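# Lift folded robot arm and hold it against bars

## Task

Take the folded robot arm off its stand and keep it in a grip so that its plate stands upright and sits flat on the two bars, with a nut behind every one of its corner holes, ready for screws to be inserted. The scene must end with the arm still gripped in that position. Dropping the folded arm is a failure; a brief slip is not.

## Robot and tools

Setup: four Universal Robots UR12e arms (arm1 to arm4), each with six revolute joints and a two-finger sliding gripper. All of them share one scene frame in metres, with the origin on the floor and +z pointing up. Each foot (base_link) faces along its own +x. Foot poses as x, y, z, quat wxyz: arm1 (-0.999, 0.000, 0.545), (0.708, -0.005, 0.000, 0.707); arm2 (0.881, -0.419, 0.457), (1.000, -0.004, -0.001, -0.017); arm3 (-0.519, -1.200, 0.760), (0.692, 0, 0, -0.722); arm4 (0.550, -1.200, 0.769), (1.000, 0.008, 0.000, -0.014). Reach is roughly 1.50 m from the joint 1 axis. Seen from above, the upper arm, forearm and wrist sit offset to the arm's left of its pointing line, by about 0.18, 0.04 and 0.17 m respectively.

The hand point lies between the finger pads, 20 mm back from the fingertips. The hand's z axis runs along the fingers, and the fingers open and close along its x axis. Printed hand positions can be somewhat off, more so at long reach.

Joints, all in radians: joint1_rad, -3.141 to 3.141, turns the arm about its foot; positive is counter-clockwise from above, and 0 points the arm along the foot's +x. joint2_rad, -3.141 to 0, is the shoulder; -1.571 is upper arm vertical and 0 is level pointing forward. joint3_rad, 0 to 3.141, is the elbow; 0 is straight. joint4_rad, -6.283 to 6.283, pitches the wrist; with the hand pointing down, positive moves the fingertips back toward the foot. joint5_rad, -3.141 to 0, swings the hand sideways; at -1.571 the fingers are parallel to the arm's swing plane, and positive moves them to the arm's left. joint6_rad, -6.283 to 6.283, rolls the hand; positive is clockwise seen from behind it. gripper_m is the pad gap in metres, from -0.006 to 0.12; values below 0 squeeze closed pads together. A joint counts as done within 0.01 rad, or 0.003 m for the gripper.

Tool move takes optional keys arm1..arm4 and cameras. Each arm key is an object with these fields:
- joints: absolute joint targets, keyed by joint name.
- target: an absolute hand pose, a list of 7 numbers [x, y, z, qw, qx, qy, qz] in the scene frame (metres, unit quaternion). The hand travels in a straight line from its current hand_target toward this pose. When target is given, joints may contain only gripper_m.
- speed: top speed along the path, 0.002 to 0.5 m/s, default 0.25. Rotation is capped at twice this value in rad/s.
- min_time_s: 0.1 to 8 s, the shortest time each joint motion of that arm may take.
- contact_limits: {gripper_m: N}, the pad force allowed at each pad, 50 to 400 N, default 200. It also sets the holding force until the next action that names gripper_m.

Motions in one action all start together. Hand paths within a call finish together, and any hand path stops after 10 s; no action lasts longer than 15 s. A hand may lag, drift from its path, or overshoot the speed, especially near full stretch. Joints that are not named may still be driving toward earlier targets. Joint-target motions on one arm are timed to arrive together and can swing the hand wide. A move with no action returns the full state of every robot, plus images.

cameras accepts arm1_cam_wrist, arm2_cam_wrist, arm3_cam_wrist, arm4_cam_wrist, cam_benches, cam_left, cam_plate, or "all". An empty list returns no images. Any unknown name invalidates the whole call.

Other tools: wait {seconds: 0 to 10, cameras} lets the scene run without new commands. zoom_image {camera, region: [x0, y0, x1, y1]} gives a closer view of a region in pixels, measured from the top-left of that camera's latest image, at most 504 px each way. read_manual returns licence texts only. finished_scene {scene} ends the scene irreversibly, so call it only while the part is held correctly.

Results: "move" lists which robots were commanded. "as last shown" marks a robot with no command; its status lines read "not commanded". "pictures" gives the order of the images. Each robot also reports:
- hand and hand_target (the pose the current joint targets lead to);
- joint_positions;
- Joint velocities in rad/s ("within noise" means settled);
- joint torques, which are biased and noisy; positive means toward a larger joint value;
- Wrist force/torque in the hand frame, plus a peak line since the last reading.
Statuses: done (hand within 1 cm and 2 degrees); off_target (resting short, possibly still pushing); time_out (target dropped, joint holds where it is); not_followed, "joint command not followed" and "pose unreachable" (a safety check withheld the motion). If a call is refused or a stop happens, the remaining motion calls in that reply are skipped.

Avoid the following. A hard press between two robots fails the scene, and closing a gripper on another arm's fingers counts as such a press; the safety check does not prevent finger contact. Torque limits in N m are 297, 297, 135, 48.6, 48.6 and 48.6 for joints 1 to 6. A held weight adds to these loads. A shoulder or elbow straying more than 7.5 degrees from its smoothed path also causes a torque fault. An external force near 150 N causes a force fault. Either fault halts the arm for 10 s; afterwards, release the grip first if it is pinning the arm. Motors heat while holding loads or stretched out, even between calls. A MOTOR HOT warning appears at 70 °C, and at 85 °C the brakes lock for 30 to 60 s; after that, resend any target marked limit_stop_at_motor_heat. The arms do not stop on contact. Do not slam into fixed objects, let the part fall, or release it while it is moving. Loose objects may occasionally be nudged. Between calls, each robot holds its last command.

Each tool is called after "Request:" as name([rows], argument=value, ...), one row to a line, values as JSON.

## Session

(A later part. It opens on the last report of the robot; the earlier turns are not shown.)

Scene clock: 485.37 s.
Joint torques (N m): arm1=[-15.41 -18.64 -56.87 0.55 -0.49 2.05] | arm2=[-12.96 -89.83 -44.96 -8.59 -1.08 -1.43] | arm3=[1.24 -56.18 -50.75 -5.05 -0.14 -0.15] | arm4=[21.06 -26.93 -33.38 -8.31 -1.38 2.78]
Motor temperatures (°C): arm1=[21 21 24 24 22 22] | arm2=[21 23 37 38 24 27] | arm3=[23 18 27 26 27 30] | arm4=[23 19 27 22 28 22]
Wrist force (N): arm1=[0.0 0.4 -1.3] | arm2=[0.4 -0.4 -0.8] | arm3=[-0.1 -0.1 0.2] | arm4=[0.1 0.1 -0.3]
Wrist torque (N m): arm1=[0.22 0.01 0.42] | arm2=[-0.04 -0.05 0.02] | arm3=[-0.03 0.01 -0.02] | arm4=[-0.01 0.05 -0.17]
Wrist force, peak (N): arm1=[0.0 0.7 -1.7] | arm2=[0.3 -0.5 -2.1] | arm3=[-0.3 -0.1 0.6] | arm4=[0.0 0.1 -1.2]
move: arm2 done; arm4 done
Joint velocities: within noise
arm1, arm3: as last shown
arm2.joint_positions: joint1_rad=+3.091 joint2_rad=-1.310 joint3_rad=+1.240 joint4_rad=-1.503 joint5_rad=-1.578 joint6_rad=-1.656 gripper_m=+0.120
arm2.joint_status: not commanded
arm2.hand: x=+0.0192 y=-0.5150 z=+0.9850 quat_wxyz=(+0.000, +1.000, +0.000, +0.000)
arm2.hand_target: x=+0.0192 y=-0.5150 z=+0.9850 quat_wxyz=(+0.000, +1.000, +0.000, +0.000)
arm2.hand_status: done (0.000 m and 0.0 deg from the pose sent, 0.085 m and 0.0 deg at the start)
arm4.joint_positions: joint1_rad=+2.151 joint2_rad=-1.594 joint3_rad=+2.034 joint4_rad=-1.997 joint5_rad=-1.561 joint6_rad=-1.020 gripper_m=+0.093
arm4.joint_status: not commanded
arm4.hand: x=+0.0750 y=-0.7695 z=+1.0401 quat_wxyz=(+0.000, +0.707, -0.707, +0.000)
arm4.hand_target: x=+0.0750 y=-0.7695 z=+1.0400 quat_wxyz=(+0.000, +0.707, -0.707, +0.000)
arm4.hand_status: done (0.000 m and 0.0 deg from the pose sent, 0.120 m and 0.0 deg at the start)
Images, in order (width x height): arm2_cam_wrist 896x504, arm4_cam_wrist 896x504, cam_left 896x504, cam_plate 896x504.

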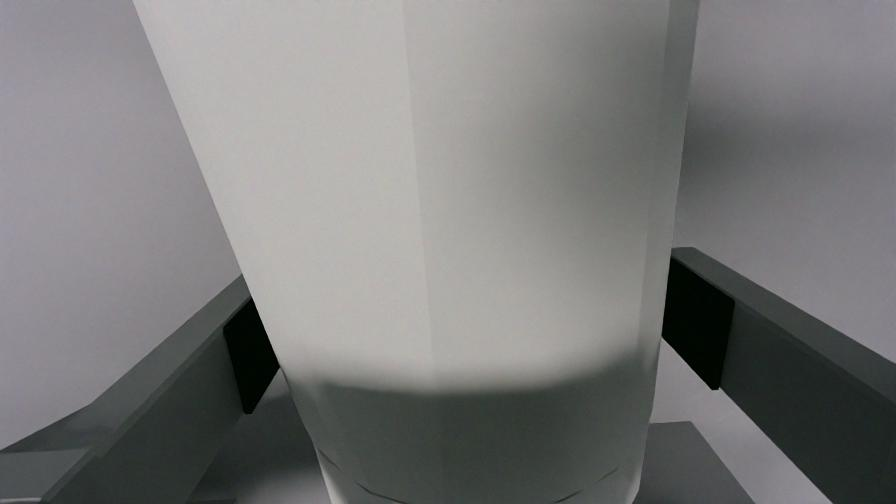

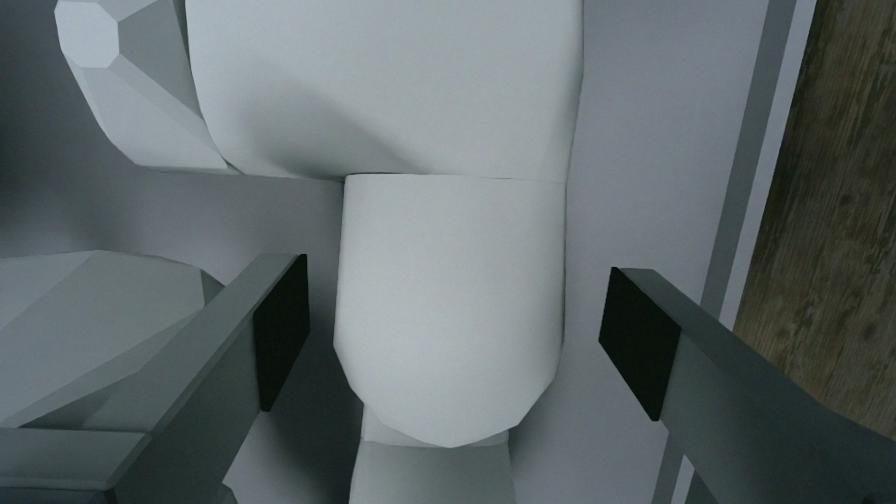

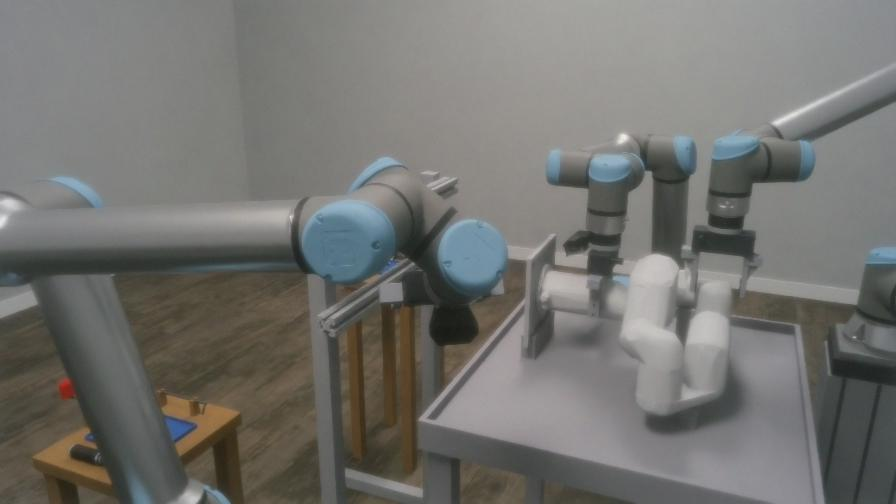

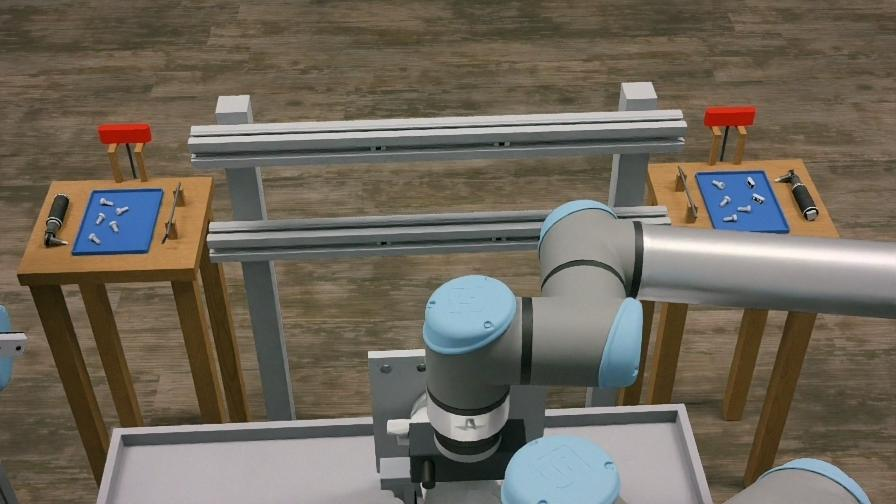

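Request:
move(arm2={"target": [0.0192, -0.515, 0.987, 0, 1, 0, 0], "speed": 0.05}, arm4={"target": [0.0755, -0.7695, 0.972, 0, 0.70711, -0.70711, 0], "speed": 0.05})

Request:
move(arm2={"joints": {"gripper_m": 0.07}, "contact_limits": {"gripper_m": 60}}, arm4={"joints": {"gripper_m": 0.05}, "contact_limits": {"gripper_m": 60}}, cameras=["arm2_cam_wrist", "arm4_cam_wrist"])

Scene clock: 517.47 s.
Joint torques (N m): arm1=[-14.43 -19.43 -57.09 0.41 -0.61 1.99] | arm2=[-4.66 -64.92 -67.12 -2.2 -0.23 0.31] | arm3=[0.58 -57.72 -51.25 -5.21 -0.39 -0.32] | arm4=[20.42 -28.16 -30.67 -8.71 0.19 2.66]
Motor temperatures (°C): arm1=[21 21 24 24 22 22] | arm2=[21 23 37 38 24 27] | arm3=[23 18 27 26 27 30] | arm4=[23 19 26 22 28 22]
Wrist force (N): arm1=[-0.1 0.4 -1.8] | arm2=[0.6 -0.2 -1.2] | arm3=[0.1 0.0 0.3] | arm4=[-0.1 -0.2 -0.5]
Wrist torque (N m): arm1=[0.22 0.02 0.42] | arm2=[-0.01 -0.07 0.01] | arm3=[0.00 -0.02 -0.02] | arm4=[-0.08 0.07 -0.15]
Wrist force, peak (N): arm1=[0.0 0.8 -1.7] | arm2=[0.5 -0.3 -1.4] | arm3=[-0.3 -0.2 0.6] | arm4=[0.5 0.1 -0.7]
move: arm2 done; arm4 done
Joint velocities: within noise
arm1, arm3: as last shown
arm2.joint_positions: joint1_rad=+3.091 joint2_rad=-1.310 joint3_rad=+1.236 joint4_rad=-1.500 joint5_rad=-1.578 joint6_rad=-1.656 gripper_m=+0.120
arm2.joint_status: not commanded
arm2.hand: x=+0.0192 y=-0.5150 z=+0.9870 quat_wxyz=(+0.000, +1.000, +0.000, +0.000)
arm2.hand_target: x=+0.0192 y=-0.5150 z=+0.9870 quat_wxyz=(+0.000, +1.000, +0.000, +0.000)
arm2.hand_status: done (0.000 m and 0.0 deg from the pose sent, 0.002 m and 0.0 deg at the start)
arm4.joint_positions: joint1_rad=+2.151 joint2_rad=-1.534 joint3_rad=+2.110 joint4_rad=-2.132 joint5_rad=-1.561 joint6_rad=-1.019 gripper_m=+0.093
arm4.joint_status: not commanded
arm4.hand: x=+0.0755 y=-0.7695 z=+0.9721 quat_wxyz=(+0.000, +0.707, -0.707, +0.000)
arm4.hand_target: x=+0.0755 y=-0.7695 z=+0.9720 quat_wxyz=(+0.000, +0.707, -0.707, +0.000)
arm4.hand_status: done (0.000 m and 0.0 deg from the pose sent, 0.068 m and 0.0 deg at the start)
pictures: none

Scene clock: 518.43 s.
Joint torques (N m): arm1=[-14.36 -19.7 -56.26 0.44 -0.43 1.83] | arm2=[-4.28 -115.69 -37.09 13.04 -11.1 0.29] | arm3=[0.41 -56.81 -51.14 -5 -0.32 -0.44] | arm4=[23.64 -78.3 -28.4 8.74 8.25 -4.2]
Motor temperatures (°C): arm1=[21 21 24 24 22 22] | arm2=[21 23 37 38 24 27] | arm3=[23 18 27 26 27 30] | arm4=[23 19 26 22 28 22]
Wrist force (N): arm1=[0.2 0.4 -1.7] | arm2=[-58.6 21.4 5.1] | arm3=[0.1 0.0 0.3] | arm4=[-53.1 10.7 28.7]
Wrist torque (N m): arm1=[0.21 -0.03 0.42] | arm2=[-0.02 1.00 -1.91] | arm3=[0.00 -0.02 -0.01] | arm4=[0.27 -0.22 1.69]
Wrist force, peak (N): arm1=[0.1 0.5 -1.7] | arm2=[-58.6 21.4 5.1] | arm3=[-0.2 -0.2 0.6] | arm4=[-67.5 16.3 38.0]
move: arm2 off_target; arm4 off_target
Joint velocities: within noise
arm1, arm3: as last shown
arm2.joint_positions: joint1_rad=+3.091 joint2_rad=-1.310 joint3_rad=+1.236 joint4_rad=-1.500 joint5_rad=-1.578 joint6_rad=-1.656 gripper_m=+0.097
arm2.joint_status: gripper_m off_target (ended at +0.097, target +0.070)
arm2.contact_limits: gripper_m 60 N at each pad
arm2.hand: x=+0.0191 y=-0.5150 z=+0.9870 quat_wxyz=(+0.000, +1.000, +0.000, +0.000)
arm2.hand_target: x=+0.0192 y=-0.5150 z=+0.9870 quat_wxyz=(+0.000, +1.000, +0.000, +0.000)
arm2.hand_status: not commanded
arm4.joint_positions: joint1_rad=+2.151 joint2_rad=-1.534 joint3_rad=+2.110 joint4_rad=-2.133 joint5_rad=-1.561 joint6_rad=-1.019 gripper_m=+0.075
arm4.joint_status: gripper_m off_target (ended at +0.075, target +0.050)
arm4.contact_limits: gripper_m 60 N at each pad
arm4.hand: x=+0.0755 y=-0.7695 z=+0.9720 quat_wxyz=(+0.000, +0.707, -0.707, +0.000)
arm4.hand_target: x=+0.0755 y=-0.7695 z=+0.9720 quat_wxyz=(+0.000, +0.707, -0.707, +0.000)
arm4.hand_status: not commanded
Images, in order (width x height): arm2_cam_wrist 896x504, arm4_cam_wrist 896x504.

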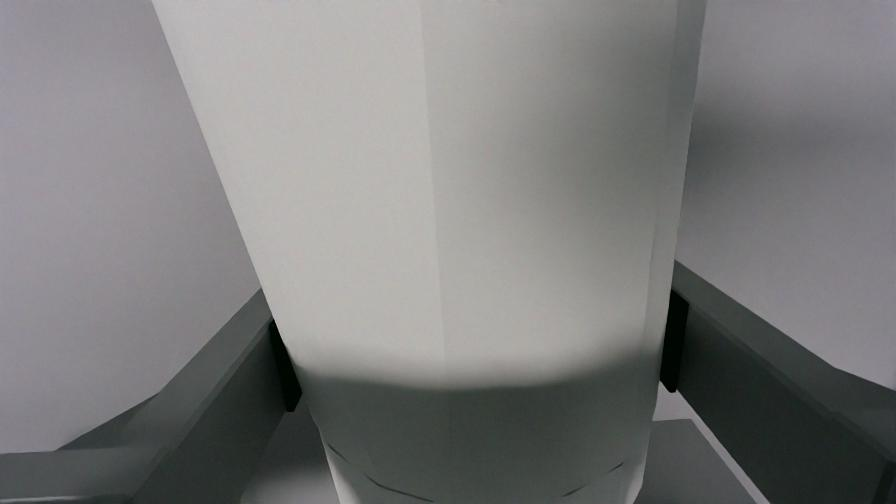

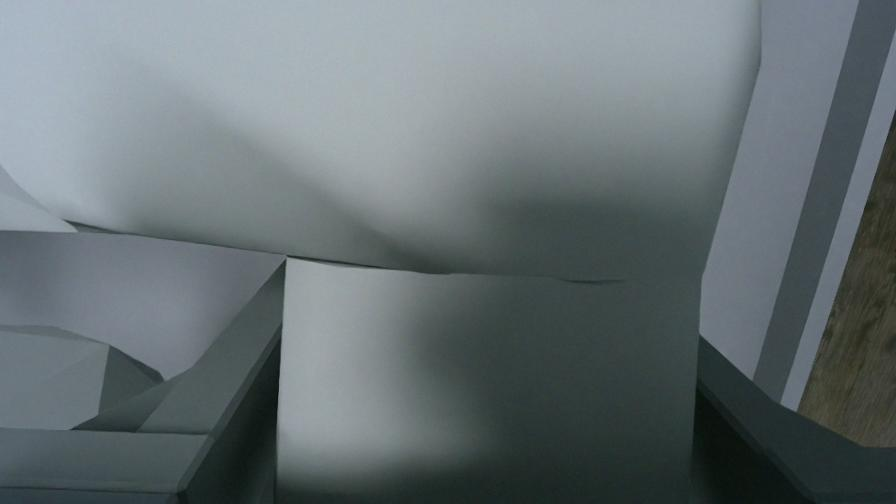

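Request:
move(arm2={"target": [0.0184, -0.515, 0.987, 0, 1, 0, 0], "speed": 0.005}, arm4={"target": [0.0755, -0.7687, 0.972, 0, 0.70711, -0.70711, 0], "speed": 0.005})

Scene clock: 536.90 s.
Joint torques (N m): arm1=[-12.63 -19.76 -56.43 0.41 -0.58 1.86] | arm2=[-2.75 -72.72 -65.95 -4.46 -8.49 3] | arm3=[0.9 -57.19 -51.2 -5.14 -0.31 -0.48] | arm4=[-13.79 -30.93 -50.71 -1.93 1.33 -4.67]
Motor temperatures (°C): arm1=[21 21 24 24 22 22] | arm2=[21 23 36 38 24 27] | arm3=[23 18 27 26 27 30] | arm4=[23 19 26 22 28 22]
Wrist force (N): arm1=[0.1 0.4 -1.2] | arm2=[-12.2 19.7 2.1] | arm3=[-0.1 0.1 0.2] | arm4=[-10.0 8.9 8.9]
Wrist torque (N m): arm1=[0.22 0.00 0.42] | arm2=[0.13 -0.08 -1.48] | arm3=[0.00 0.02 -0.02] | arm4=[0.30 -2.12 2.24]
Wrist force, peak (N): arm1=[0.2 0.5 -1.8] | arm2=[-65.1 22.0 5.7] | arm3=[-0.5 0.1 0.4] | arm4=[-55.0 11.0 31.8]
move: arm2 done; arm4 done
Joint velocities: within noise
arm1.joint_positions: joint1_rad=-2.977 joint2_rad=-1.810 joint3_rad=+1.717 joint4_rad=-0.834 joint5_rad=-0.684 joint6_rad=-2.329 gripper_m=+0.119
arm1.joint_status: not commanded
arm1.hand: x=-0.5480 y=-0.3380 z=+1.1650 quat_wxyz=(-0.230, -0.400, -0.770, -0.442)
arm1.hand_target: x=-0.5480 y=-0.3380 z=+1.1650 quat_wxyz=(-0.230, -0.400, -0.770, -0.442)
arm1.hand_status: not commanded
arm2.joint_positions: joint1_rad=+3.091 joint2_rad=-1.309 joint3_rad=+1.234 joint4_rad=-1.499 joint5_rad=-1.578 joint6_rad=-1.656 gripper_m=+0.097
arm2.joint_status: not commanded
arm2.contact_limits: gripper_m 60 N at each pad
arm2.hand: x=+0.0185 y=-0.5150 z=+0.9870 quat_wxyz=(+0.000, +1.000, +0.000, +0.000)
arm2.hand_target: x=+0.0184 y=-0.5150 z=+0.9870 quat_wxyz=(+0.000, +1.000, +0.000, +0.000)
arm2.hand_status: done (0.000 m and 0.0 deg from the pose sent, 0.001 m and 0.0 deg at the start)
arm3: as last shown
arm4.joint_positions: joint1_rad=+2.150 joint2_rad=-1.533 joint3_rad=+2.109 joint4_rad=-2.132 joint5_rad=-1.561 joint6_rad=-1.020 gripper_m=+0.075
arm4.joint_status: not commanded
arm4.contact_limits: gripper_m 60 N at each pad
arm4.hand: x=+0.0755 y=-0.7688 z=+0.9720 quat_wxyz=(+0.000, +0.707, -0.707, +0.000)
arm4.hand_target: x=+0.0755 y=-0.7687 z=+0.9720 quat_wxyz=(+0.000, +0.707, -0.707, +0.000)
arm4.hand_status: done (0.000 m and 0.0 deg from the pose sent, 0.001 m and 0.0 deg at the start)
pictures: none

Request:
move(arm2={"joints": {"gripper_m": 0.068}, "contact_limits": {"gripper_m": 150}}, arm4={"joints": {"gripper_m": 0.048}, "contact_limits": {"gripper_m": 150}})

Scene clock: 549.70 s.
Joint torques (N m): arm1=[-13.18 -19.96 -56.6 0.14 -0.35 1.74] | arm2=[-5.26 -67.53 -65.35 -6.41 -2.99 3.25] | arm3=[2.26 -57.12 -51.34 -5.06 -0.3 -0.29] | arm4=[-15.05 -31.68 -50.43 -4.34 -0.63 -4.16]
Motor temperatures (°C): arm1=[21 21 24 24 22 22] | arm2=[21 23 36 38 24 27] | arm3=[23 18 27 26 27 30] | arm4=[23 19 26 22 28 22]
Wrist force (N): arm1=[-0.2 0.5 -1.6] | arm2=[-2.0 17.8 -0.3] | arm3=[-0.3 -0.2 0.4] | arm4=[-4.7 8.0 5.9]
Wrist torque (N m): arm1=[0.24 0.04 0.42] | arm2=[0.11 -0.09 -2.38] | arm3=[-0.04 0.04 -0.01] | arm4=[0.27 -2.65 2.50]
Wrist force, peak (N): arm1=[-0.1 0.6 -1.8] | arm2=[-12.0 19.6 1.9] | arm3=[-0.5 0.0 0.5] | arm4=[-9.7 8.9 8.7]
move: arm2 off_target; arm4 off_target
Joint velocities: within noise
arm1, arm3: as last shown
arm2.joint_positions: joint1_rad=+3.091 joint2_rad=-1.309 joint3_rad=+1.234 joint4_rad=-1.499 joint5_rad=-1.578 joint6_rad=-1.656 gripper_m=+0.096
arm2.joint_status: gripper_m off_target (ended at +0.096, target +0.068)
arm2.contact_limits: gripper_m 150 N at each pad
arm2.hand: x=+0.0184 y=-0.5150 z=+0.9870 quat_wxyz=(+0.000, +1.000, +0.000, +0.000)
arm2.hand_target: x=+0.0184 y=-0.5150 z=+0.9870 quat_wxyz=(+0.000, +1.000, +0.000, +0.000)
arm2.hand_status: not commanded
arm4.joint_positions: joint1_rad=+2.150 joint2_rad=-1.533 joint3_rad=+2.109 joint4_rad=-2.133 joint5_rad=-1.561 joint6_rad=-1.020 gripper_m=+0.074
arm4.joint_status: gripper_m off_target (ended at +0.074, target +0.048)
arm4.contact_limits: gripper_m 150 N at each pad
arm4.hand: x=+0.0755 y=-0.7687 z=+0.9720 quat_wxyz=(+0.000, +0.707, -0.707, +0.000)
arm4.hand_target: x=+0.0755 y=-0.7687 z=+0.9720 quat_wxyz=(+0.000, +0.707, -0.707, +0.000)
arm4.hand_status: not commanded
pictures: none

Good. Tighten to 280 N.

Request:
move(arm2={"joints": {"gripper_m": 0.066}, "contact_limits": {"gripper_m": 280}}, arm4={"joints": {"gripper_m": 0.046}, "contact_limits": {"gripper_m": 280}})

Request:
wait(seconds=1, cameras=["arm2_cam_wrist", "arm4_cam_wrist"])

Scene clock: 555.43 s.
Joint torques (N m): arm1=[-13.35 -19.56 -56.41 0.17 -0.3 1.6] | arm2=[-12.96 -69.54 -64.62 -6.17 -3.01 3.14] | arm3=[1.39 -57.2 -50.69 -4.98 -0.31 -0.79] | arm4=[-13.71 -32.38 -50.28 -1.11 -0.39 -3.63]
Motor temperatures (°C): arm1=[21 21 24 24 22 22] | arm2=[21 23 36 38 24 27] | arm3=[23 18 27 26 27 30] | arm4=[23 19 26 22 28 22]
Wrist force (N): arm1=[0.0 0.5 -1.2] | arm2=[2.3 16.5 -2.3] | arm3=[-0.1 0.0 0.3] | arm4=[-3.5 6.5 4.9]
Wrist torque (N m): arm1=[0.24 0.00 0.42] | arm2=[0.18 -0.12 -3.59] | arm3=[-0.01 0.02 -0.02] | arm4=[0.33 -3.15 2.77]
Wrist force, peak (N): arm1=[0.2 0.7 -1.8] | arm2=[-2.1 18.2 -0.1] | arm3=[-0.2 0.1 0.6] | arm4=[-5.0 8.1 5.9]
move: arm2 off_target; arm4 off_target
Joint velocities: within noise
arm1, arm3: as last shown
arm2.joint_positions: joint1_rad=+3.091 joint2_rad=-1.309 joint3_rad=+1.234 joint4_rad=-1.499 joint5_rad=-1.578 joint6_rad=-1.656 gripper_m=+0.094
arm2.joint_status: gripper_m off_target (ended at +0.094, target +0.066)
arm2.contact_limits: gripper_m 280 N at each pad
arm2.hand: x=+0.0184 y=-0.5150 z=+0.9870 quat_wxyz=(+0.000, +1.000, +0.000, +0.000)
arm2.hand_target: x=+0.0184 y=-0.5150 z=+0.9870 quat_wxyz=(+0.000, +1.000, +0.000, +0.000)
arm2.hand_status: not commanded
arm4.joint_positions: joint1_rad=+2.150 joint2_rad=-1.533 joint3_rad=+2.109 joint4_rad=-2.133 joint5_rad=-1.561 joint6_rad=-1.020 gripper_m=+0.073
arm4.joint_status: gripper_m off_target (ended at +0.073, target +0.046)
arm4.contact_limits: gripper_m 280 N at each pad
arm4.hand: x=+0.0755 y=-0.7687 z=+0.9720 quat_wxyz=(+0.000, +0.707, -0.707, +0.000)
arm4.hand_target: x=+0.0755 y=-0.7687 z=+0.9720 quat_wxyz=(+0.000, +0.707, -0.707, +0.000)
arm4.hand_status: not commanded
pictures: none

Scene clock: 556.43 s.
Joint torques (N m): arm1=[-13.2 -18.4 -56.67 0.25 -0.39 1.64] | arm2=[-14.75 -72.09 -64.51 -6.24 -3 3.1] | arm3=[1.25 -56.15 -50.71 -4.94 -0.28 -0.5] | arm4=[-14.41 -32.45 -50.05 -0.18 -0.34 -3.48]
Motor temperatures (°C): arm1=[21 21 24 24 22 22] | arm2=[21 23 36 38 24 27] | arm3=[23 18 27 26 27 30] | arm4=[23 19 26 22 28 22]
Wrist force (N): arm1=[-0.1 0.4 -1.6] | arm2=[2.6 16.4 -2.3] | arm3=[-0.2 -0.4 0.2] | arm4=[-3.9 6.5 4.8]
Wrist torque (N m): arm1=[0.22 0.02 0.41] | arm2=[0.16 -0.17 -3.59] | arm3=[-0.07 0.03 -0.02] | arm4=[0.32 -3.08 2.76]
Wrist force, peak (N): arm1=[-0.1 0.8 -1.8] | arm2=[2.8 16.7 -2.5] | arm3=[-0.3 0.0 0.7] | arm4=[-3.7 6.8 5.1]
Joint velocities: within noise
arm1.joint_positions: joint1_rad=-2.977 joint2_rad=-1.810 joint3_rad=+1.717 joint4_rad=-0.834 joint5_rad=-0.684 joint6_rad=-2.329 gripper_m=+0.119
arm1.joint_status: not commanded
arm1.hand: x=-0.5480 y=-0.3380 z=+1.1650 quat_wxyz=(-0.230, -0.400, -0.770, -0.442)
arm1.hand_target: x=-0.5480 y=-0.3380 z=+1.1650 quat_wxyz=(-0.230, -0.400, -0.770, -0.442)
arm1.hand_status: not commanded
arm2.joint_positions: joint1_rad=+3.091 joint2_rad=-1.309 joint3_rad=+1.234 joint4_rad=-1.499 joint5_rad=-1.578 joint6_rad=-1.656 gripper_m=+0.094
arm2.joint_status: gripper_m off_target (ended at +0.094, target +0.066)
arm2.contact_limits: gripper_m 280 N at each pad
arm2.hand: x=+0.0184 y=-0.5150 z=+0.9870 quat_wxyz=(+0.000, +1.000, +0.000, +0.000)
arm2.hand_target: x=+0.0184 y=-0.5150 z=+0.9870 quat_wxyz=(+0.000, +1.000, +0.000, +0.000)
arm2.hand_status: not commanded
arm3.joint_positions: joint1_rad=+0.000 joint2_rad=-1.570 joint3_rad=+1.570 joint4_rad=-1.570 joint5_rad=-1.571 joint6_rad=+0.000 gripper_m=+0.119
arm3.joint_status: not commanded
arm3.hand: x=-0.3744 y=-1.8979 z=+1.2695 quat_wxyz=(+0.000, -1.000, +0.021, +0.000)
arm3.hand_target: x=-0.3744 y=-1.8979 z=+1.2695 quat_wxyz=(+0.000, -1.000, +0.021, +0.000)
arm3.hand_status: not commanded
arm4.joint_positions: joint1_rad=+2.150 joint2_rad=-1.533 joint3_rad=+2.109 joint4_rad=-2.133 joint5_rad=-1.561 joint6_rad=-1.020 gripper_m=+0.073
arm4.joint_status: gripper_m off_target (ended at +0.073, target +0.046)
arm4.contact_limits: gripper_m 280 N at each pad
arm4.hand: x=+0.0755 y=-0.7687 z=+0.9720 quat_wxyz=(+0.000, +0.707, -0.707, +0.000)
arm4.hand_target: x=+0.0755 y=-0.7687 z=+0.9720 quat_wxyz=(+0.000, +0.707, -0.707, +0.000)
arm4.hand_status: not commanded
wait: 1.00 s; at rest by 0.27 s
Images, in order (width x height): arm2_cam_wrist 896x504, arm4_cam_wrist 896x504.

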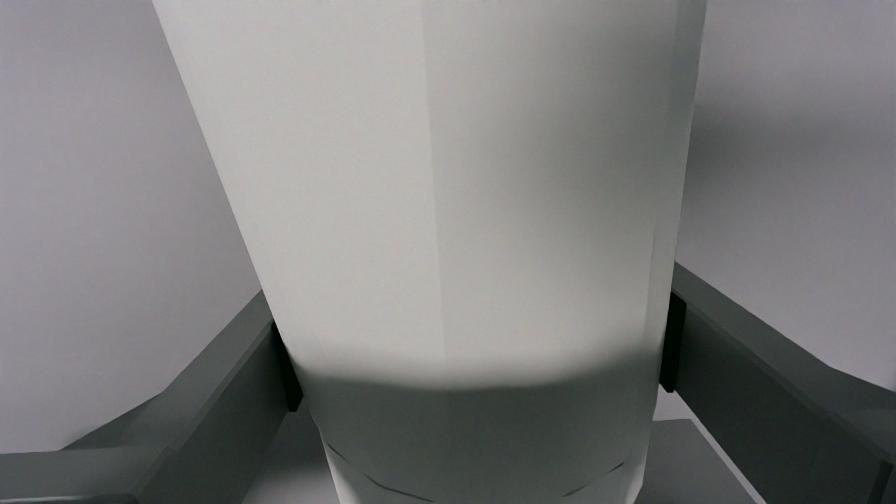

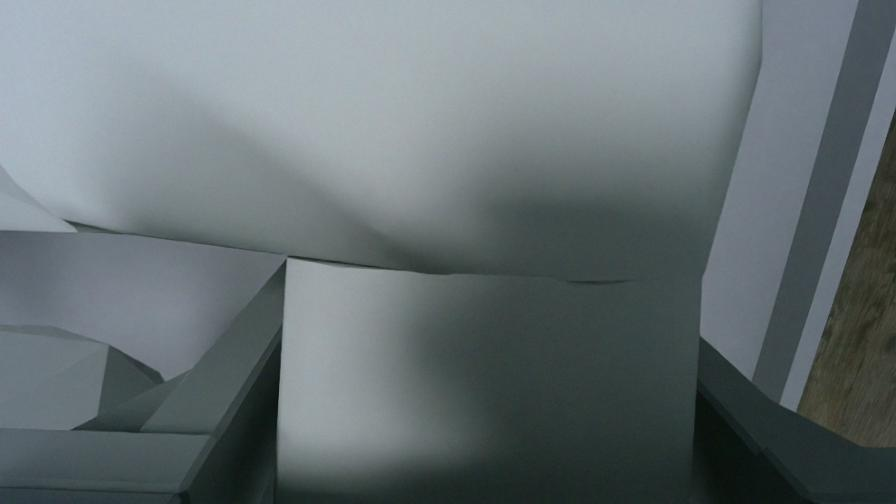

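Request:
move(arm2={"target": [0.0184, -0.515, 0.989, 0, 1, 0, 0], "speed": 0.01}, arm4={"target": [0.0755, -0.7687, 0.974, 0, 0.70711, -0.70711, 0], "speed": 0.01})

Request:
move(arm2={"target": [0.0184, -0.515, 0.994, 0, 1, 0, 0], "speed": 0.01}, arm4={"target": [0.0755, -0.7687, 0.979, 0, 0.70711, -0.70711, 0], "speed": 0.01}, cameras=["arm2_cam_wrist", "cam_left"])

Scene clock: 567.10 s.
Joint torques (N m): arm1=[-13.16 -20.06 -56.61 0.26 -0.47 1.58] | arm2=[-16.91 -129.6 -104.64 -8.46 -2.93 4.47] | arm3=[0.68 -56.58 -50.59 -5.13 -0.28 -0.6] | arm4=[-12.62 -95.06 -64.46 3.14 -0.71 -4.65]
Motor temperatures (°C): arm1=[21 21 24 24 22 22] | arm2=[21 23 36 38 24 27] | arm3=[23 18 27 26 27 30] | arm4=[23 19 26 22 28 22]
Wrist force (N): arm1=[0.1 0.4 -1.4] | arm2=[-10.2 19.7 50.1] | arm3=[-0.2 0.1 0.4] | arm4=[-30.2 30.0 59.4]
Wrist torque (N m): arm1=[0.21 0.00 0.42] | arm2=[-0.31 2.16 -3.10] | arm3=[0.02 0.03 -0.02] | arm4=[1.15 -1.04 3.32]
Wrist force, peak (N): arm1=[0.0 0.9 -1.6] | arm2=[-10.2 19.7 50.1] | arm3=[-0.3 0.0 0.5] | arm4=[-30.9 30.2 59.6]
move: arm2 done; arm4 done
Joint velocities: within noise
arm1, arm3: as last shown
arm2.joint_positions: joint1_rad=+3.091 joint2_rad=-1.308 joint3_rad=+1.230 joint4_rad=-1.496 joint5_rad=-1.578 joint6_rad=-1.656 gripper_m=+0.094
arm2.joint_status: not commanded
arm2.contact_limits: gripper_m 280 N at each pad
arm2.hand: x=+0.0184 y=-0.5150 z=+0.9888 quat_wxyz=(+0.000, +1.000, +0.000, +0.000)
arm2.hand_target: x=+0.0184 y=-0.5150 z=+0.9890 quat_wxyz=(+0.000, +1.000, +0.000, +0.000)
arm2.hand_status: done (0.000 m and 0.0 deg from the pose sent, 0.002 m and 0.0 deg at the start)
arm4.joint_positions: joint1_rad=+2.150 joint2_rad=-1.535 joint3_rad=+2.107 joint4_rad=-2.128 joint5_rad=-1.561 joint6_rad=-1.020 gripper_m=+0.073
arm4.joint_status: not commanded
arm4.contact_limits: gripper_m 280 N at each pad
arm4.hand: x=+0.0755 y=-0.7687 z=+0.9740 quat_wxyz=(+0.000, +0.707, -0.707, +0.000)
arm4.hand_target: x=+0.0755 y=-0.7687 z=+0.9740 quat_wxyz=(+0.000, +0.707, -0.707, +0.000)
arm4.hand_status: done (0.000 m and 0.0 deg from the pose sent, 0.002 m and 0.0 deg at the start)
pictures: none

Scene clock: 568.10 s.
Joint torques (N m): arm1=[-12.35 -19.52 -56.68 0.05 -0.61 1.54] | arm2=[-8.28 -145.34 -138.6 -25.86 -3.71 4.93] | arm3=[1.18 -57.49 -50.89 -4.98 -0.24 -0.72] | arm4=[15.14 -99.57 -79.45 -2.26 9.4 -5.76]
Motor temperatures (°C): arm1=[21 21 24 24 22 22] | arm2=[21 23 36 38 24 27] | arm3=[23 18 27 26 27 30] | arm4=[23 19 26 22 28 22]
Wrist force (N): arm1=[-0.2 0.7 -1.4] | arm2=[3.3 23.4 79.4] | arm3=[0.1 0.3 0.4] | arm4=[-26.8 3.6 68.3]
Wrist torque (N m): arm1=[0.27 0.04 0.42] | arm2=[-1.35 11.29 -2.74] | arm3=[0.04 -0.01 -0.02] | arm4=[2.50 -2.22 3.44]
Wrist force, peak (N): arm1=[0.1 0.6 -1.8] | arm2=[-0.9 22.9 85.1] | arm3=[-0.1 0.0 0.6] | arm4=[-37.2 2.0 73.6]
move: arm2 done; arm4 done
Joint velocities: within noise
arm1, arm3: as last shown
arm2.joint_positions: joint1_rad=+3.091 joint2_rad=-1.308 joint3_rad=+1.221 joint4_rad=-1.487 joint5_rad=-1.578 joint6_rad=-1.656 gripper_m=+0.094
arm2.joint_status: not commanded
arm2.contact_limits: gripper_m 280 N at each pad
arm2.hand: x=+0.0184 y=-0.5150 z=+0.9940 quat_wxyz=(+0.000, +1.000, +0.000, +0.000)
arm2.hand_target: x=+0.0184 y=-0.5150 z=+0.9940 quat_wxyz=(+0.000, +1.000, +0.000, +0.000)
arm2.hand_status: done (0.000 m and 0.0 deg from the pose sent, 0.005 m and 0.0 deg at the start)
arm4.joint_positions: joint1_rad=+2.150 joint2_rad=-1.540 joint3_rad=+2.102 joint4_rad=-2.118 joint5_rad=-1.561 joint6_rad=-1.020 gripper_m=+0.073
arm4.joint_status: not commanded
arm4.contact_limits: gripper_m 280 N at each pad
arm4.hand: x=+0.0755 y=-0.7687 z=+0.9790 quat_wxyz=(+0.000, +0.707, -0.707, +0.000)
arm4.hand_target: x=+0.0755 y=-0.7687 z=+0.9790 quat_wxyz=(+0.000, +0.707, -0.707, +0.000)
arm4.hand_status: done (0.000 m and 0.0 deg from the pose sent, 0.005 m and 0.0 deg at the start)
Images, in order (width x height): arm2_cam_wrist 896x504, cam_left 896x504.

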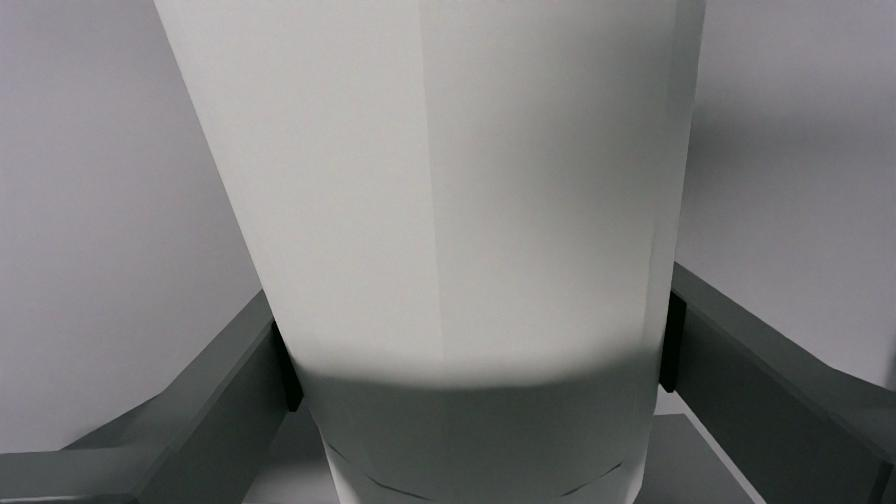

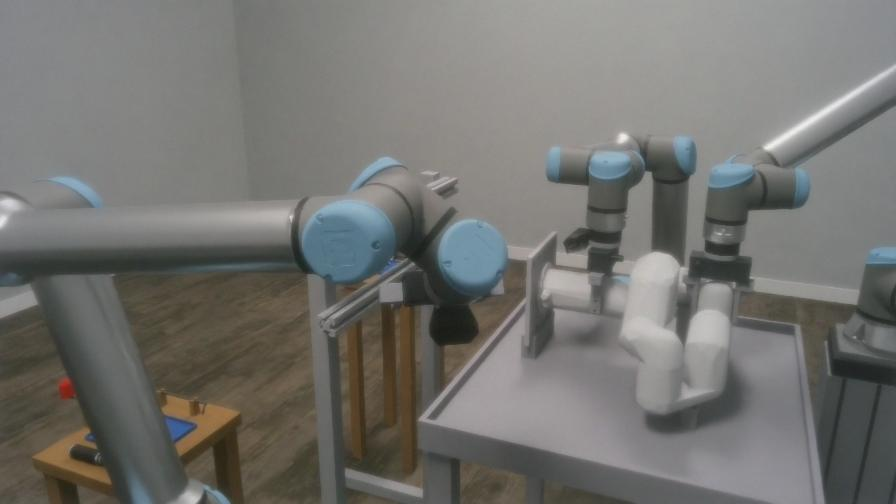

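Request:
move(arm2={"target": [0.0184, -0.515, 1.066, 0, 1, 0, 0], "speed": 0.05}, arm4={"target": [0.0755, -0.7687, 1.051, 0, 0.70711, -0.70711, 0], "speed": 0.05}, cameras=["arm2_cam_wrist", "cam_left"])

Scene clock: 584.77 s.
Joint torques (N m): arm1=[-12.23 -20.23 -56.27 0.09 -0.51 1.38] | arm2=[-8.28 -143.85 -136.39 -26.65 -4.44 5.23] | arm3=[1.22 -56.26 -51.25 -5.11 -0.44 -0.66] | arm4=[-5.69 -94.32 -85.28 -1.21 7.67 -5.67]
Motor temperatures (°C): arm1=[21 21 24 24 22 22] | arm2=[21 23 36 38 24 27] | arm3=[23 18 27 26 27 30] | arm4=[22 19 26 22 28 22]
Wrist force (N): arm1=[0.0 0.5 -1.6] | arm2=[5.1 20.1 80.5] | arm3=[0.1 0.3 0.2] | arm4=[-20.7 6.0 64.4]
Wrist torque (N m): arm1=[0.24 0.01 0.42] | arm2=[-1.37 11.27 -3.52] | arm3=[0.04 -0.01 -0.02] | arm4=[2.54 -3.50 3.37]
Wrist force, peak (N): arm1=[0.1 0.8 -1.8] | arm2=[0.8 20.5 89.9] | arm3=[-0.4 -0.3 0.6] | arm4=[-38.3 2.1 76.5]
move: arm2 done; arm4 done
Joint velocities: within noise
arm1, arm3: as last shown
arm2.joint_positions: joint1_rad=+3.092 joint2_rad=-1.288 joint3_rad=+1.068 joint4_rad=-1.353 joint5_rad=-1.578 joint6_rad=-1.655 gripper_m=+0.094
arm2.joint_status: not commanded
arm2.contact_limits: gripper_m 280 N at each pad
arm2.hand: x=+0.0184 y=-0.5150 z=+1.0659 quat_wxyz=(+0.000, +1.000, +0.000, +0.000)
arm2.hand_target: x=+0.0184 y=-0.5150 z=+1.0660 quat_wxyz=(+0.000, +1.000, +0.000, +0.000)
arm2.hand_status: done (0.000 m and 0.0 deg from the pose sent, 0.072 m and 0.0 deg at the start)
arm4.joint_positions: joint1_rad=+2.149 joint2_rad=-1.601 joint3_rad=+2.020 joint4_rad=-1.976 joint5_rad=-1.561 joint6_rad=-1.021 gripper_m=+0.073
arm4.joint_status: not commanded
arm4.contact_limits: gripper_m 280 N at each pad
arm4.hand: x=+0.0755 y=-0.7687 z=+1.0510 quat_wxyz=(+0.000, +0.707, -0.707, +0.000)
arm4.hand_target: x=+0.0755 y=-0.7687 z=+1.0510 quat_wxyz=(+0.000, +0.707, -0.707, +0.000)
arm4.hand_status: done (0.000 m and 0.0 deg from the pose sent, 0.072 m and 0.0 deg at the start)
Images, in order (width x height): arm2_cam_wrist 896x504, cam_left 896x504.

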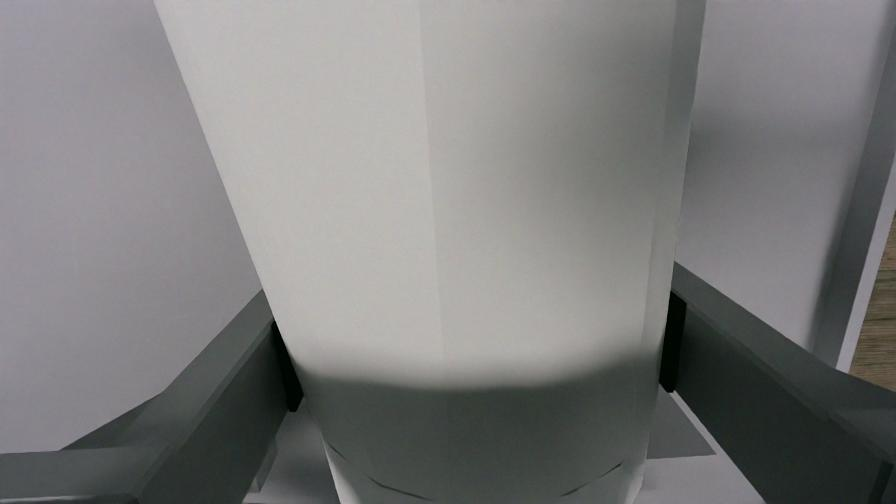

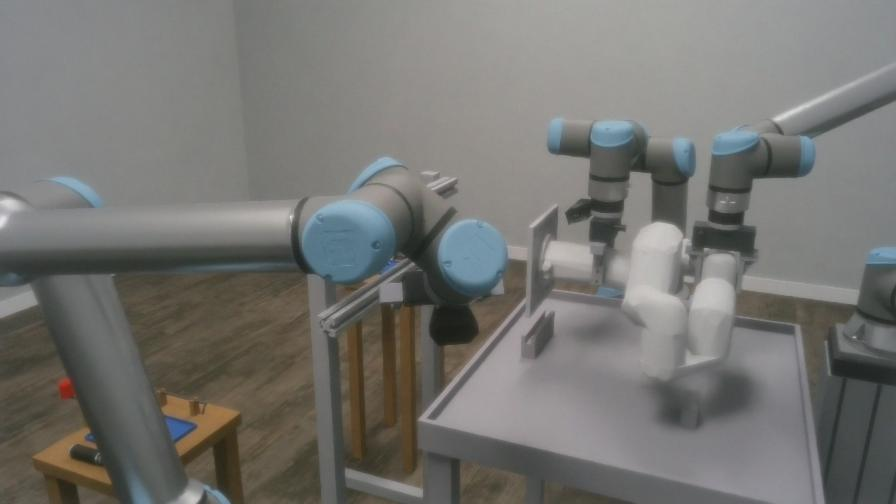

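Request:
move(arm2={"target": [0.0080, -0.265, 1.066, 0, 1, 0, 0], "speed": 0.08}, arm4={"target": [0.0651, -0.5187, 1.051, 0, 0.70711, -0.70711, 0], "speed": 0.08}, cameras=["arm1_cam_wrist", "cam_plate"])

Scene clock: 600.47 s.
Joint torques (N m): arm1=[-10.67 -20.26 -56.27 0.1 -0.44 1.39] | arm2=[-33.11 -153.54 -141.82 -26.58 0.66 1.2] | arm3=[1.23 -58.2 -50.17 -5.14 -0.27 -0.85] | arm4=[-0.98 -95.97 -78.11 1.28 4.44 -6.55]
Motor temperatures (°C): arm1=[21 21 24 24 22 22] | arm2=[21 23 36 38 24 27] | arm3=[23 18 27 26 27 30] | arm4=[22 19 26 22 28 22]
Wrist force (N): arm1=[0.2 0.6 -1.5] | arm2=[0.0 21.4 89.0] | arm3=[0.0 -0.1 0.2] | arm4=[-22.3 0.7 56.1]
Wrist torque (N m): arm1=[0.26 -0.02 0.42] | arm2=[-1.22 10.66 -2.61] | arm3=[-0.03 0.01 -0.01] | arm4=[2.57 -5.28 4.02]
Wrist force, peak (N): arm1=[0.3 0.7 -1.8] | arm2=[0.0 21.4 89.0] | arm3=[-0.4 0.0 0.6] | arm4=[-26.4 5.3 66.4]
move: arm2 done; arm4 done
Joint velocities: within noise
arm1, arm3: as last shown
arm2.joint_positions: joint1_rad=+2.809 joint2_rad=-1.256 joint3_rad=+1.022 joint4_rad=-1.342 joint5_rad=-1.577 joint6_rad=-1.938 gripper_m=+0.094
arm2.joint_status: not commanded
arm2.contact_limits: gripper_m 280 N at each pad
arm2.hand: x=+0.0080 y=-0.2651 z=+1.0660 quat_wxyz=(+0.000, +1.000, +0.000, +0.000)
arm2.hand_target: x=+0.0080 y=-0.2650 z=+1.0660 quat_wxyz=(+0.000, +1.000, +0.000, +0.000)
arm2.hand_status: done (0.000 m and 0.0 deg from the pose sent, 0.250 m and 0.0 deg at the start)
arm4.joint_positions: joint1_rad=+2.003 joint2_rad=-1.282 joint3_rad=+1.661 joint4_rad=-1.934 joint5_rad=-1.564 joint6_rad=-1.167 gripper_m=+0.073
arm4.joint_status: not commanded
arm4.contact_limits: gripper_m 280 N at each pad
arm4.hand: x=+0.0651 y=-0.5188 z=+1.0510 quat_wxyz=(+0.000, +0.707, -0.707, +0.000)
arm4.hand_target: x=+0.0651 y=-0.5187 z=+1.0510 quat_wxyz=(+0.000, +0.707, -0.707, +0.000)
arm4.hand_status: done (0.000 m and 0.0 deg from the pose sent, 0.250 m and 0.0 deg at the start)
Images, in order (width x height): arm1_cam_wrist 896x504, cam_plate 896x504.

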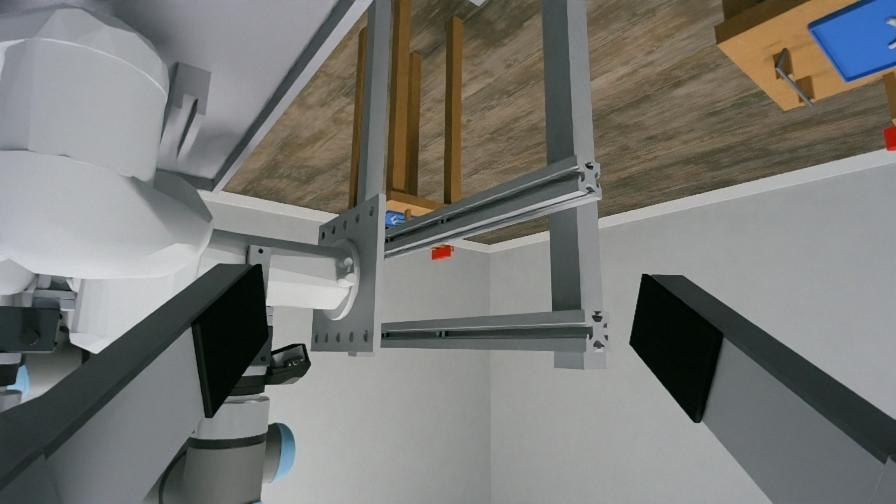

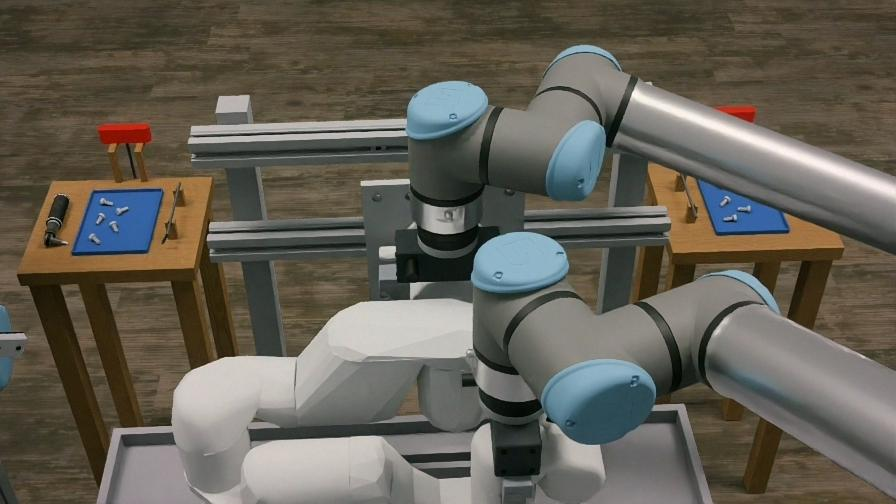

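Request:
zoom_image(camera="arm1_cam_wrist", region=[410, 315, 470, 350])

Request:
zoom_image(camera="arm1_cam_wrist", region=[370, 315, 430, 350])

Request:
zoom_image(camera="arm1_cam_wrist", region=[410, 205, 470, 240])

Request:
zoom_image(camera="arm1_cam_wrist", region=[300, 180, 400, 360])

Scaled by 8.400 from the camera's image (finer frame: 1280x720).

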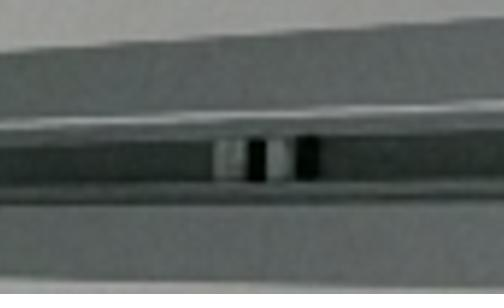

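Scaled by 8.400 from the camera's image (finer frame: 1280x720).

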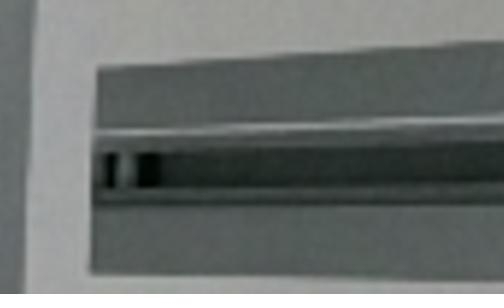

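Scaled by 8.400 from the camera's image (finer frame: 1280x720).

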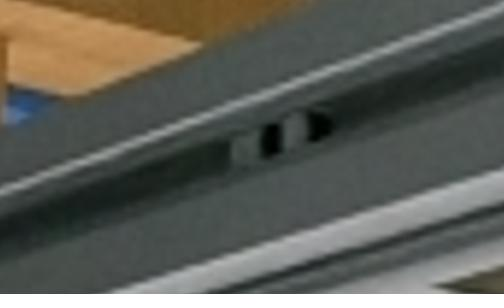

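Scaled by 2.800 from the camera's image (finer frame: 1280x720).

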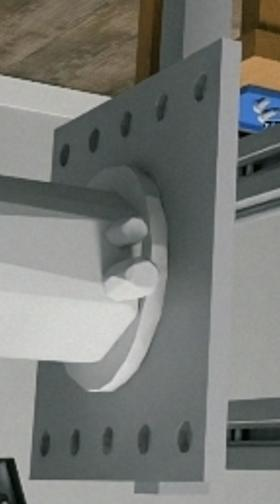

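Request:
move(arm2={"target": [0.0082, -0.265, 1.056, 0, 1, 0, -0.006], "speed": 0.02}, arm4={"target": [0.0651, -0.5187, 1.0403, 0.0042, 0.7071, -0.7071, -0.0042], "speed": 0.02})

Request:
move(arm2={"target": [0.0082, -0.168, 1.056, 0, 1, 0, -0.006], "speed": 0.05}, arm4={"target": [0.0651, -0.4217, 1.0403, 0.0042, 0.7071, -0.7071, -0.0042], "speed": 0.05}, cameras=["arm1_cam_wrist", "cam_plate"])

Request:
zoom_image(camera="arm1_cam_wrist", region=[350, 195, 440, 275])

Request:
zoom_image(camera="arm1_cam_wrist", region=[350, 300, 450, 360])

Request:
zoom_image(camera="cam_plate", region=[348, 135, 408, 185])

Scene clock: 703.87 s.
Joint torques (N m): arm1=[-11.33 -19.35 -55.94 -0.07 -0.62 1.35] | arm2=[-32.06 -176.22 -120.88 -33.54 0.9 1.49] | arm3=[1.31 -57.3 -50.49 -5.05 -0.32 -0.84] | arm4=[-2.38 -96.81 -56.53 -5.7 9.72 -6.35]
Motor temperatures (°C): arm1=[21 21 24 24 22 22] | arm2=[21 23 38 38 24 27] | arm3=[23 18 27 26 27 30] | arm4=[22 19 27 22 28 22]
Wrist force (N): arm1=[0.0 0.3 -1.4] | arm2=[1.2 21.7 87.2] | arm3=[-0.1 0.0 0.1] | arm4=[-22.4 0.2 57.8]
Wrist torque (N m): arm1=[0.20 0.01 0.42] | arm2=[-1.18 10.76 -2.65] | arm3=[-0.01 0.02 -0.02] | arm4=[2.53 -4.91 3.98]
Wrist force, peak (N): arm1=[0.0 0.6 -2.0] | arm2=[-0.3 20.7 89.5] | arm3=[-0.3 0.0 0.5] | arm4=[-22.3 0.9 58.7]
move: arm2 done; arm4 done
Joint velocities: within noise
arm1, arm3: as last shown
arm2.joint_positions: joint1_rad=+2.808 joint2_rad=-1.267 joint3_rad=+1.058 joint4_rad=-1.377 joint5_rad=-1.572 joint6_rad=-1.939 gripper_m=+0.094
arm2.joint_status: not commanded
arm2.contact_limits: gripper_m 280 N at each pad
arm2.hand: x=+0.0082 y=-0.2650 z=+1.0560 quat_wxyz=(+0.000, +1.000, +0.000, -0.006)
arm2.hand_target: x=+0.0082 y=-0.2650 z=+1.0560 quat_wxyz=(+0.000, +1.000, +0.000, -0.006)
arm2.hand_status: done (0.000 m and 0.0 deg from the pose sent, 0.010 m and 0.7 deg at the start)
arm4.joint_positions: joint1_rad=+2.000 joint2_rad=-1.278 joint3_rad=+1.677 joint4_rad=-1.959 joint5_rad=-1.553 joint6_rad=-1.170 gripper_m=+0.073
arm4.joint_status: not commanded
arm4.contact_limits: gripper_m 280 N at each pad
arm4.hand: x=+0.0651 y=-0.5187 z=+1.0403 quat_wxyz=(+0.004, +0.707, -0.707, -0.004)
arm4.hand_target: x=+0.0651 y=-0.5187 z=+1.0403 quat_wxyz=(+0.004, +0.707, -0.707, -0.004)
arm4.hand_status: done (0.000 m and 0.0 deg from the pose sent, 0.011 m and 0.7 deg at the start)
pictures: none

Scene clock: 706.33 s.
Joint torques (N m): arm1=[-11.09 -20.43 -56.2 -0.24 -0.5 1.31] | arm2=[-34.09 -160.07 -145.59 -27.15 1.6 0.75] | arm3=[1.57 -58.21 -51.15 -4.97 -0.18 -1.05] | arm4=[-0.21 -106.29 -77.28 2.37 4.94 -6.85]
Motor temperatures (°C): arm1=[21 21 24 24 22 22] | arm2=[21 23 38 38 24 27] | arm3=[23 18 27 26 27 30] | arm4=[22 19 27 22 28 22]
Wrist force (N): arm1=[0.1 0.2 -1.5] | arm2=[-1.0 20.6 92.3] | arm3=[-0.2 -0.1 0.3] | arm4=[-21.5 -1.9 53.4]
Wrist torque (N m): arm1=[0.19 0.00 0.42] | arm2=[-1.17 10.48 -2.42] | arm3=[-0.03 0.03 -0.02] | arm4=[2.56 -6.11 4.20]
Wrist force, peak (N): arm1=[-0.2 0.5 -2.0] | arm2=[-1.0 20.6 92.3] | arm3=[-0.5 -0.2 0.4] | arm4=[-24.0 0.0 57.3]
move: arm2 done; arm4 done
Joint velocities: within noise
arm1, arm3: as last shown
arm2.joint_positions: joint1_rad=+2.706 joint2_rad=-1.226 joint3_rad=+1.001 joint4_rad=-1.362 joint5_rad=-1.571 joint6_rad=-2.041 gripper_m=+0.094
arm2.joint_status: not commanded
arm2.contact_limits: gripper_m 280 N at each pad
arm2.hand: x=+0.0082 y=-0.1681 z=+1.0560 quat_wxyz=(+0.000, +1.000, +0.000, -0.006)
arm2.hand_target: x=+0.0082 y=-0.1680 z=+1.0560 quat_wxyz=(+0.000, +1.000, +0.000, -0.006)
arm2.hand_status: done (0.000 m and 0.0 deg from the pose sent, 0.097 m and 0.0 deg at the start)
arm4.joint_positions: joint1_rad=+1.958 joint2_rad=-1.152 joint3_rad=+1.502 joint4_rad=-1.910 joint5_rad=-1.553 joint6_rad=-1.212 gripper_m=+0.073
arm4.joint_status: not commanded
arm4.contact_limits: gripper_m 280 N at each pad
arm4.hand: x=+0.0651 y=-0.4218 z=+1.0403 quat_wxyz=(+0.004, +0.707, -0.707, -0.004)
arm4.hand_target: x=+0.0651 y=-0.4217 z=+1.0403 quat_wxyz=(+0.004, +0.707, -0.707, -0.004)
arm4.hand_status: done (0.000 m and 0.0 deg from the pose sent, 0.097 m and 0.0 deg at the start)
Images, in order (width x height): arm1_cam_wrist 896x504, cam_plate 896x504.

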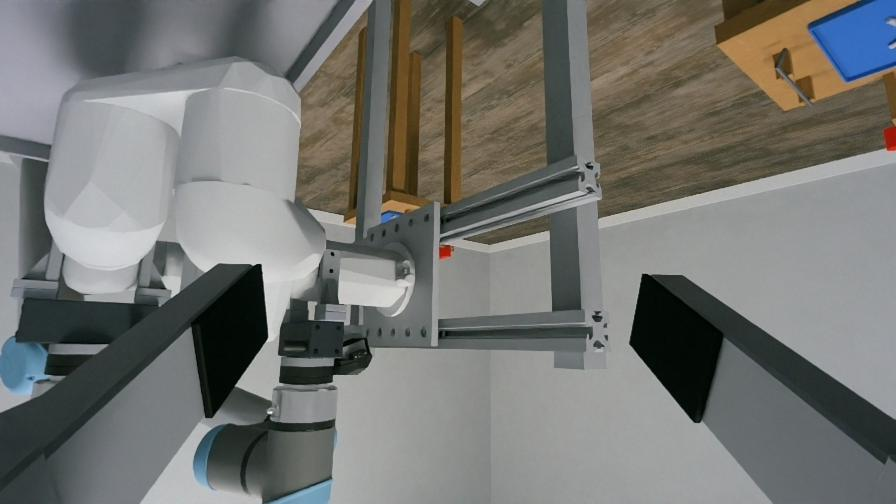

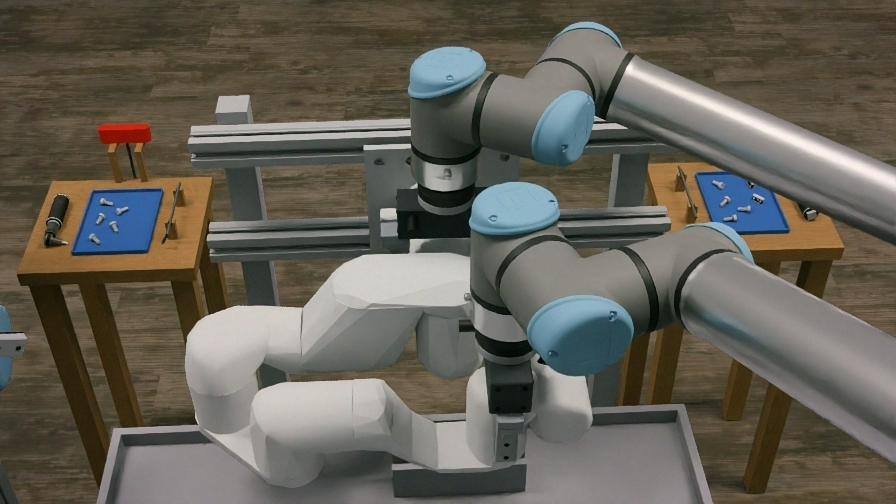

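Scaled by 5.600 from the camera's image (finer frame: 1280x720).

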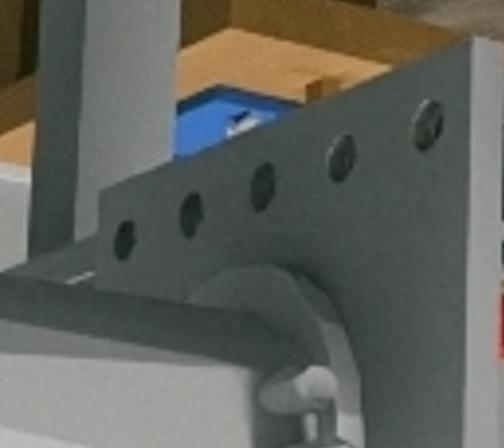

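Scaled by 5.040 from the camera's image (finer frame: 1280x720).

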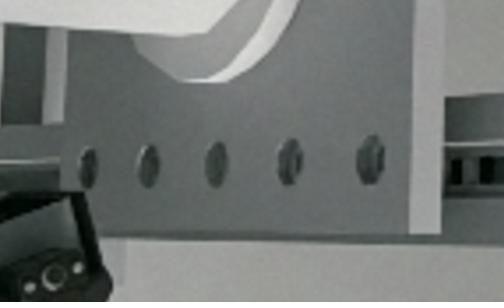

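Scaled by 8.400 from the camera's image (finer frame: 1280x720).

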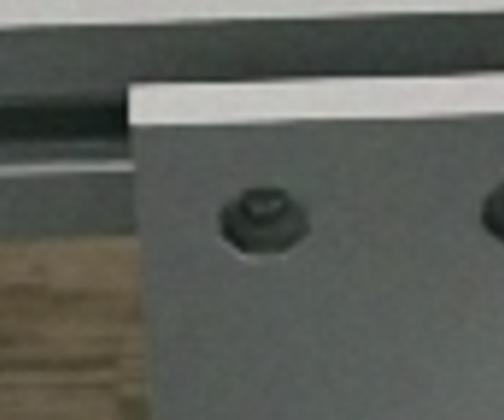

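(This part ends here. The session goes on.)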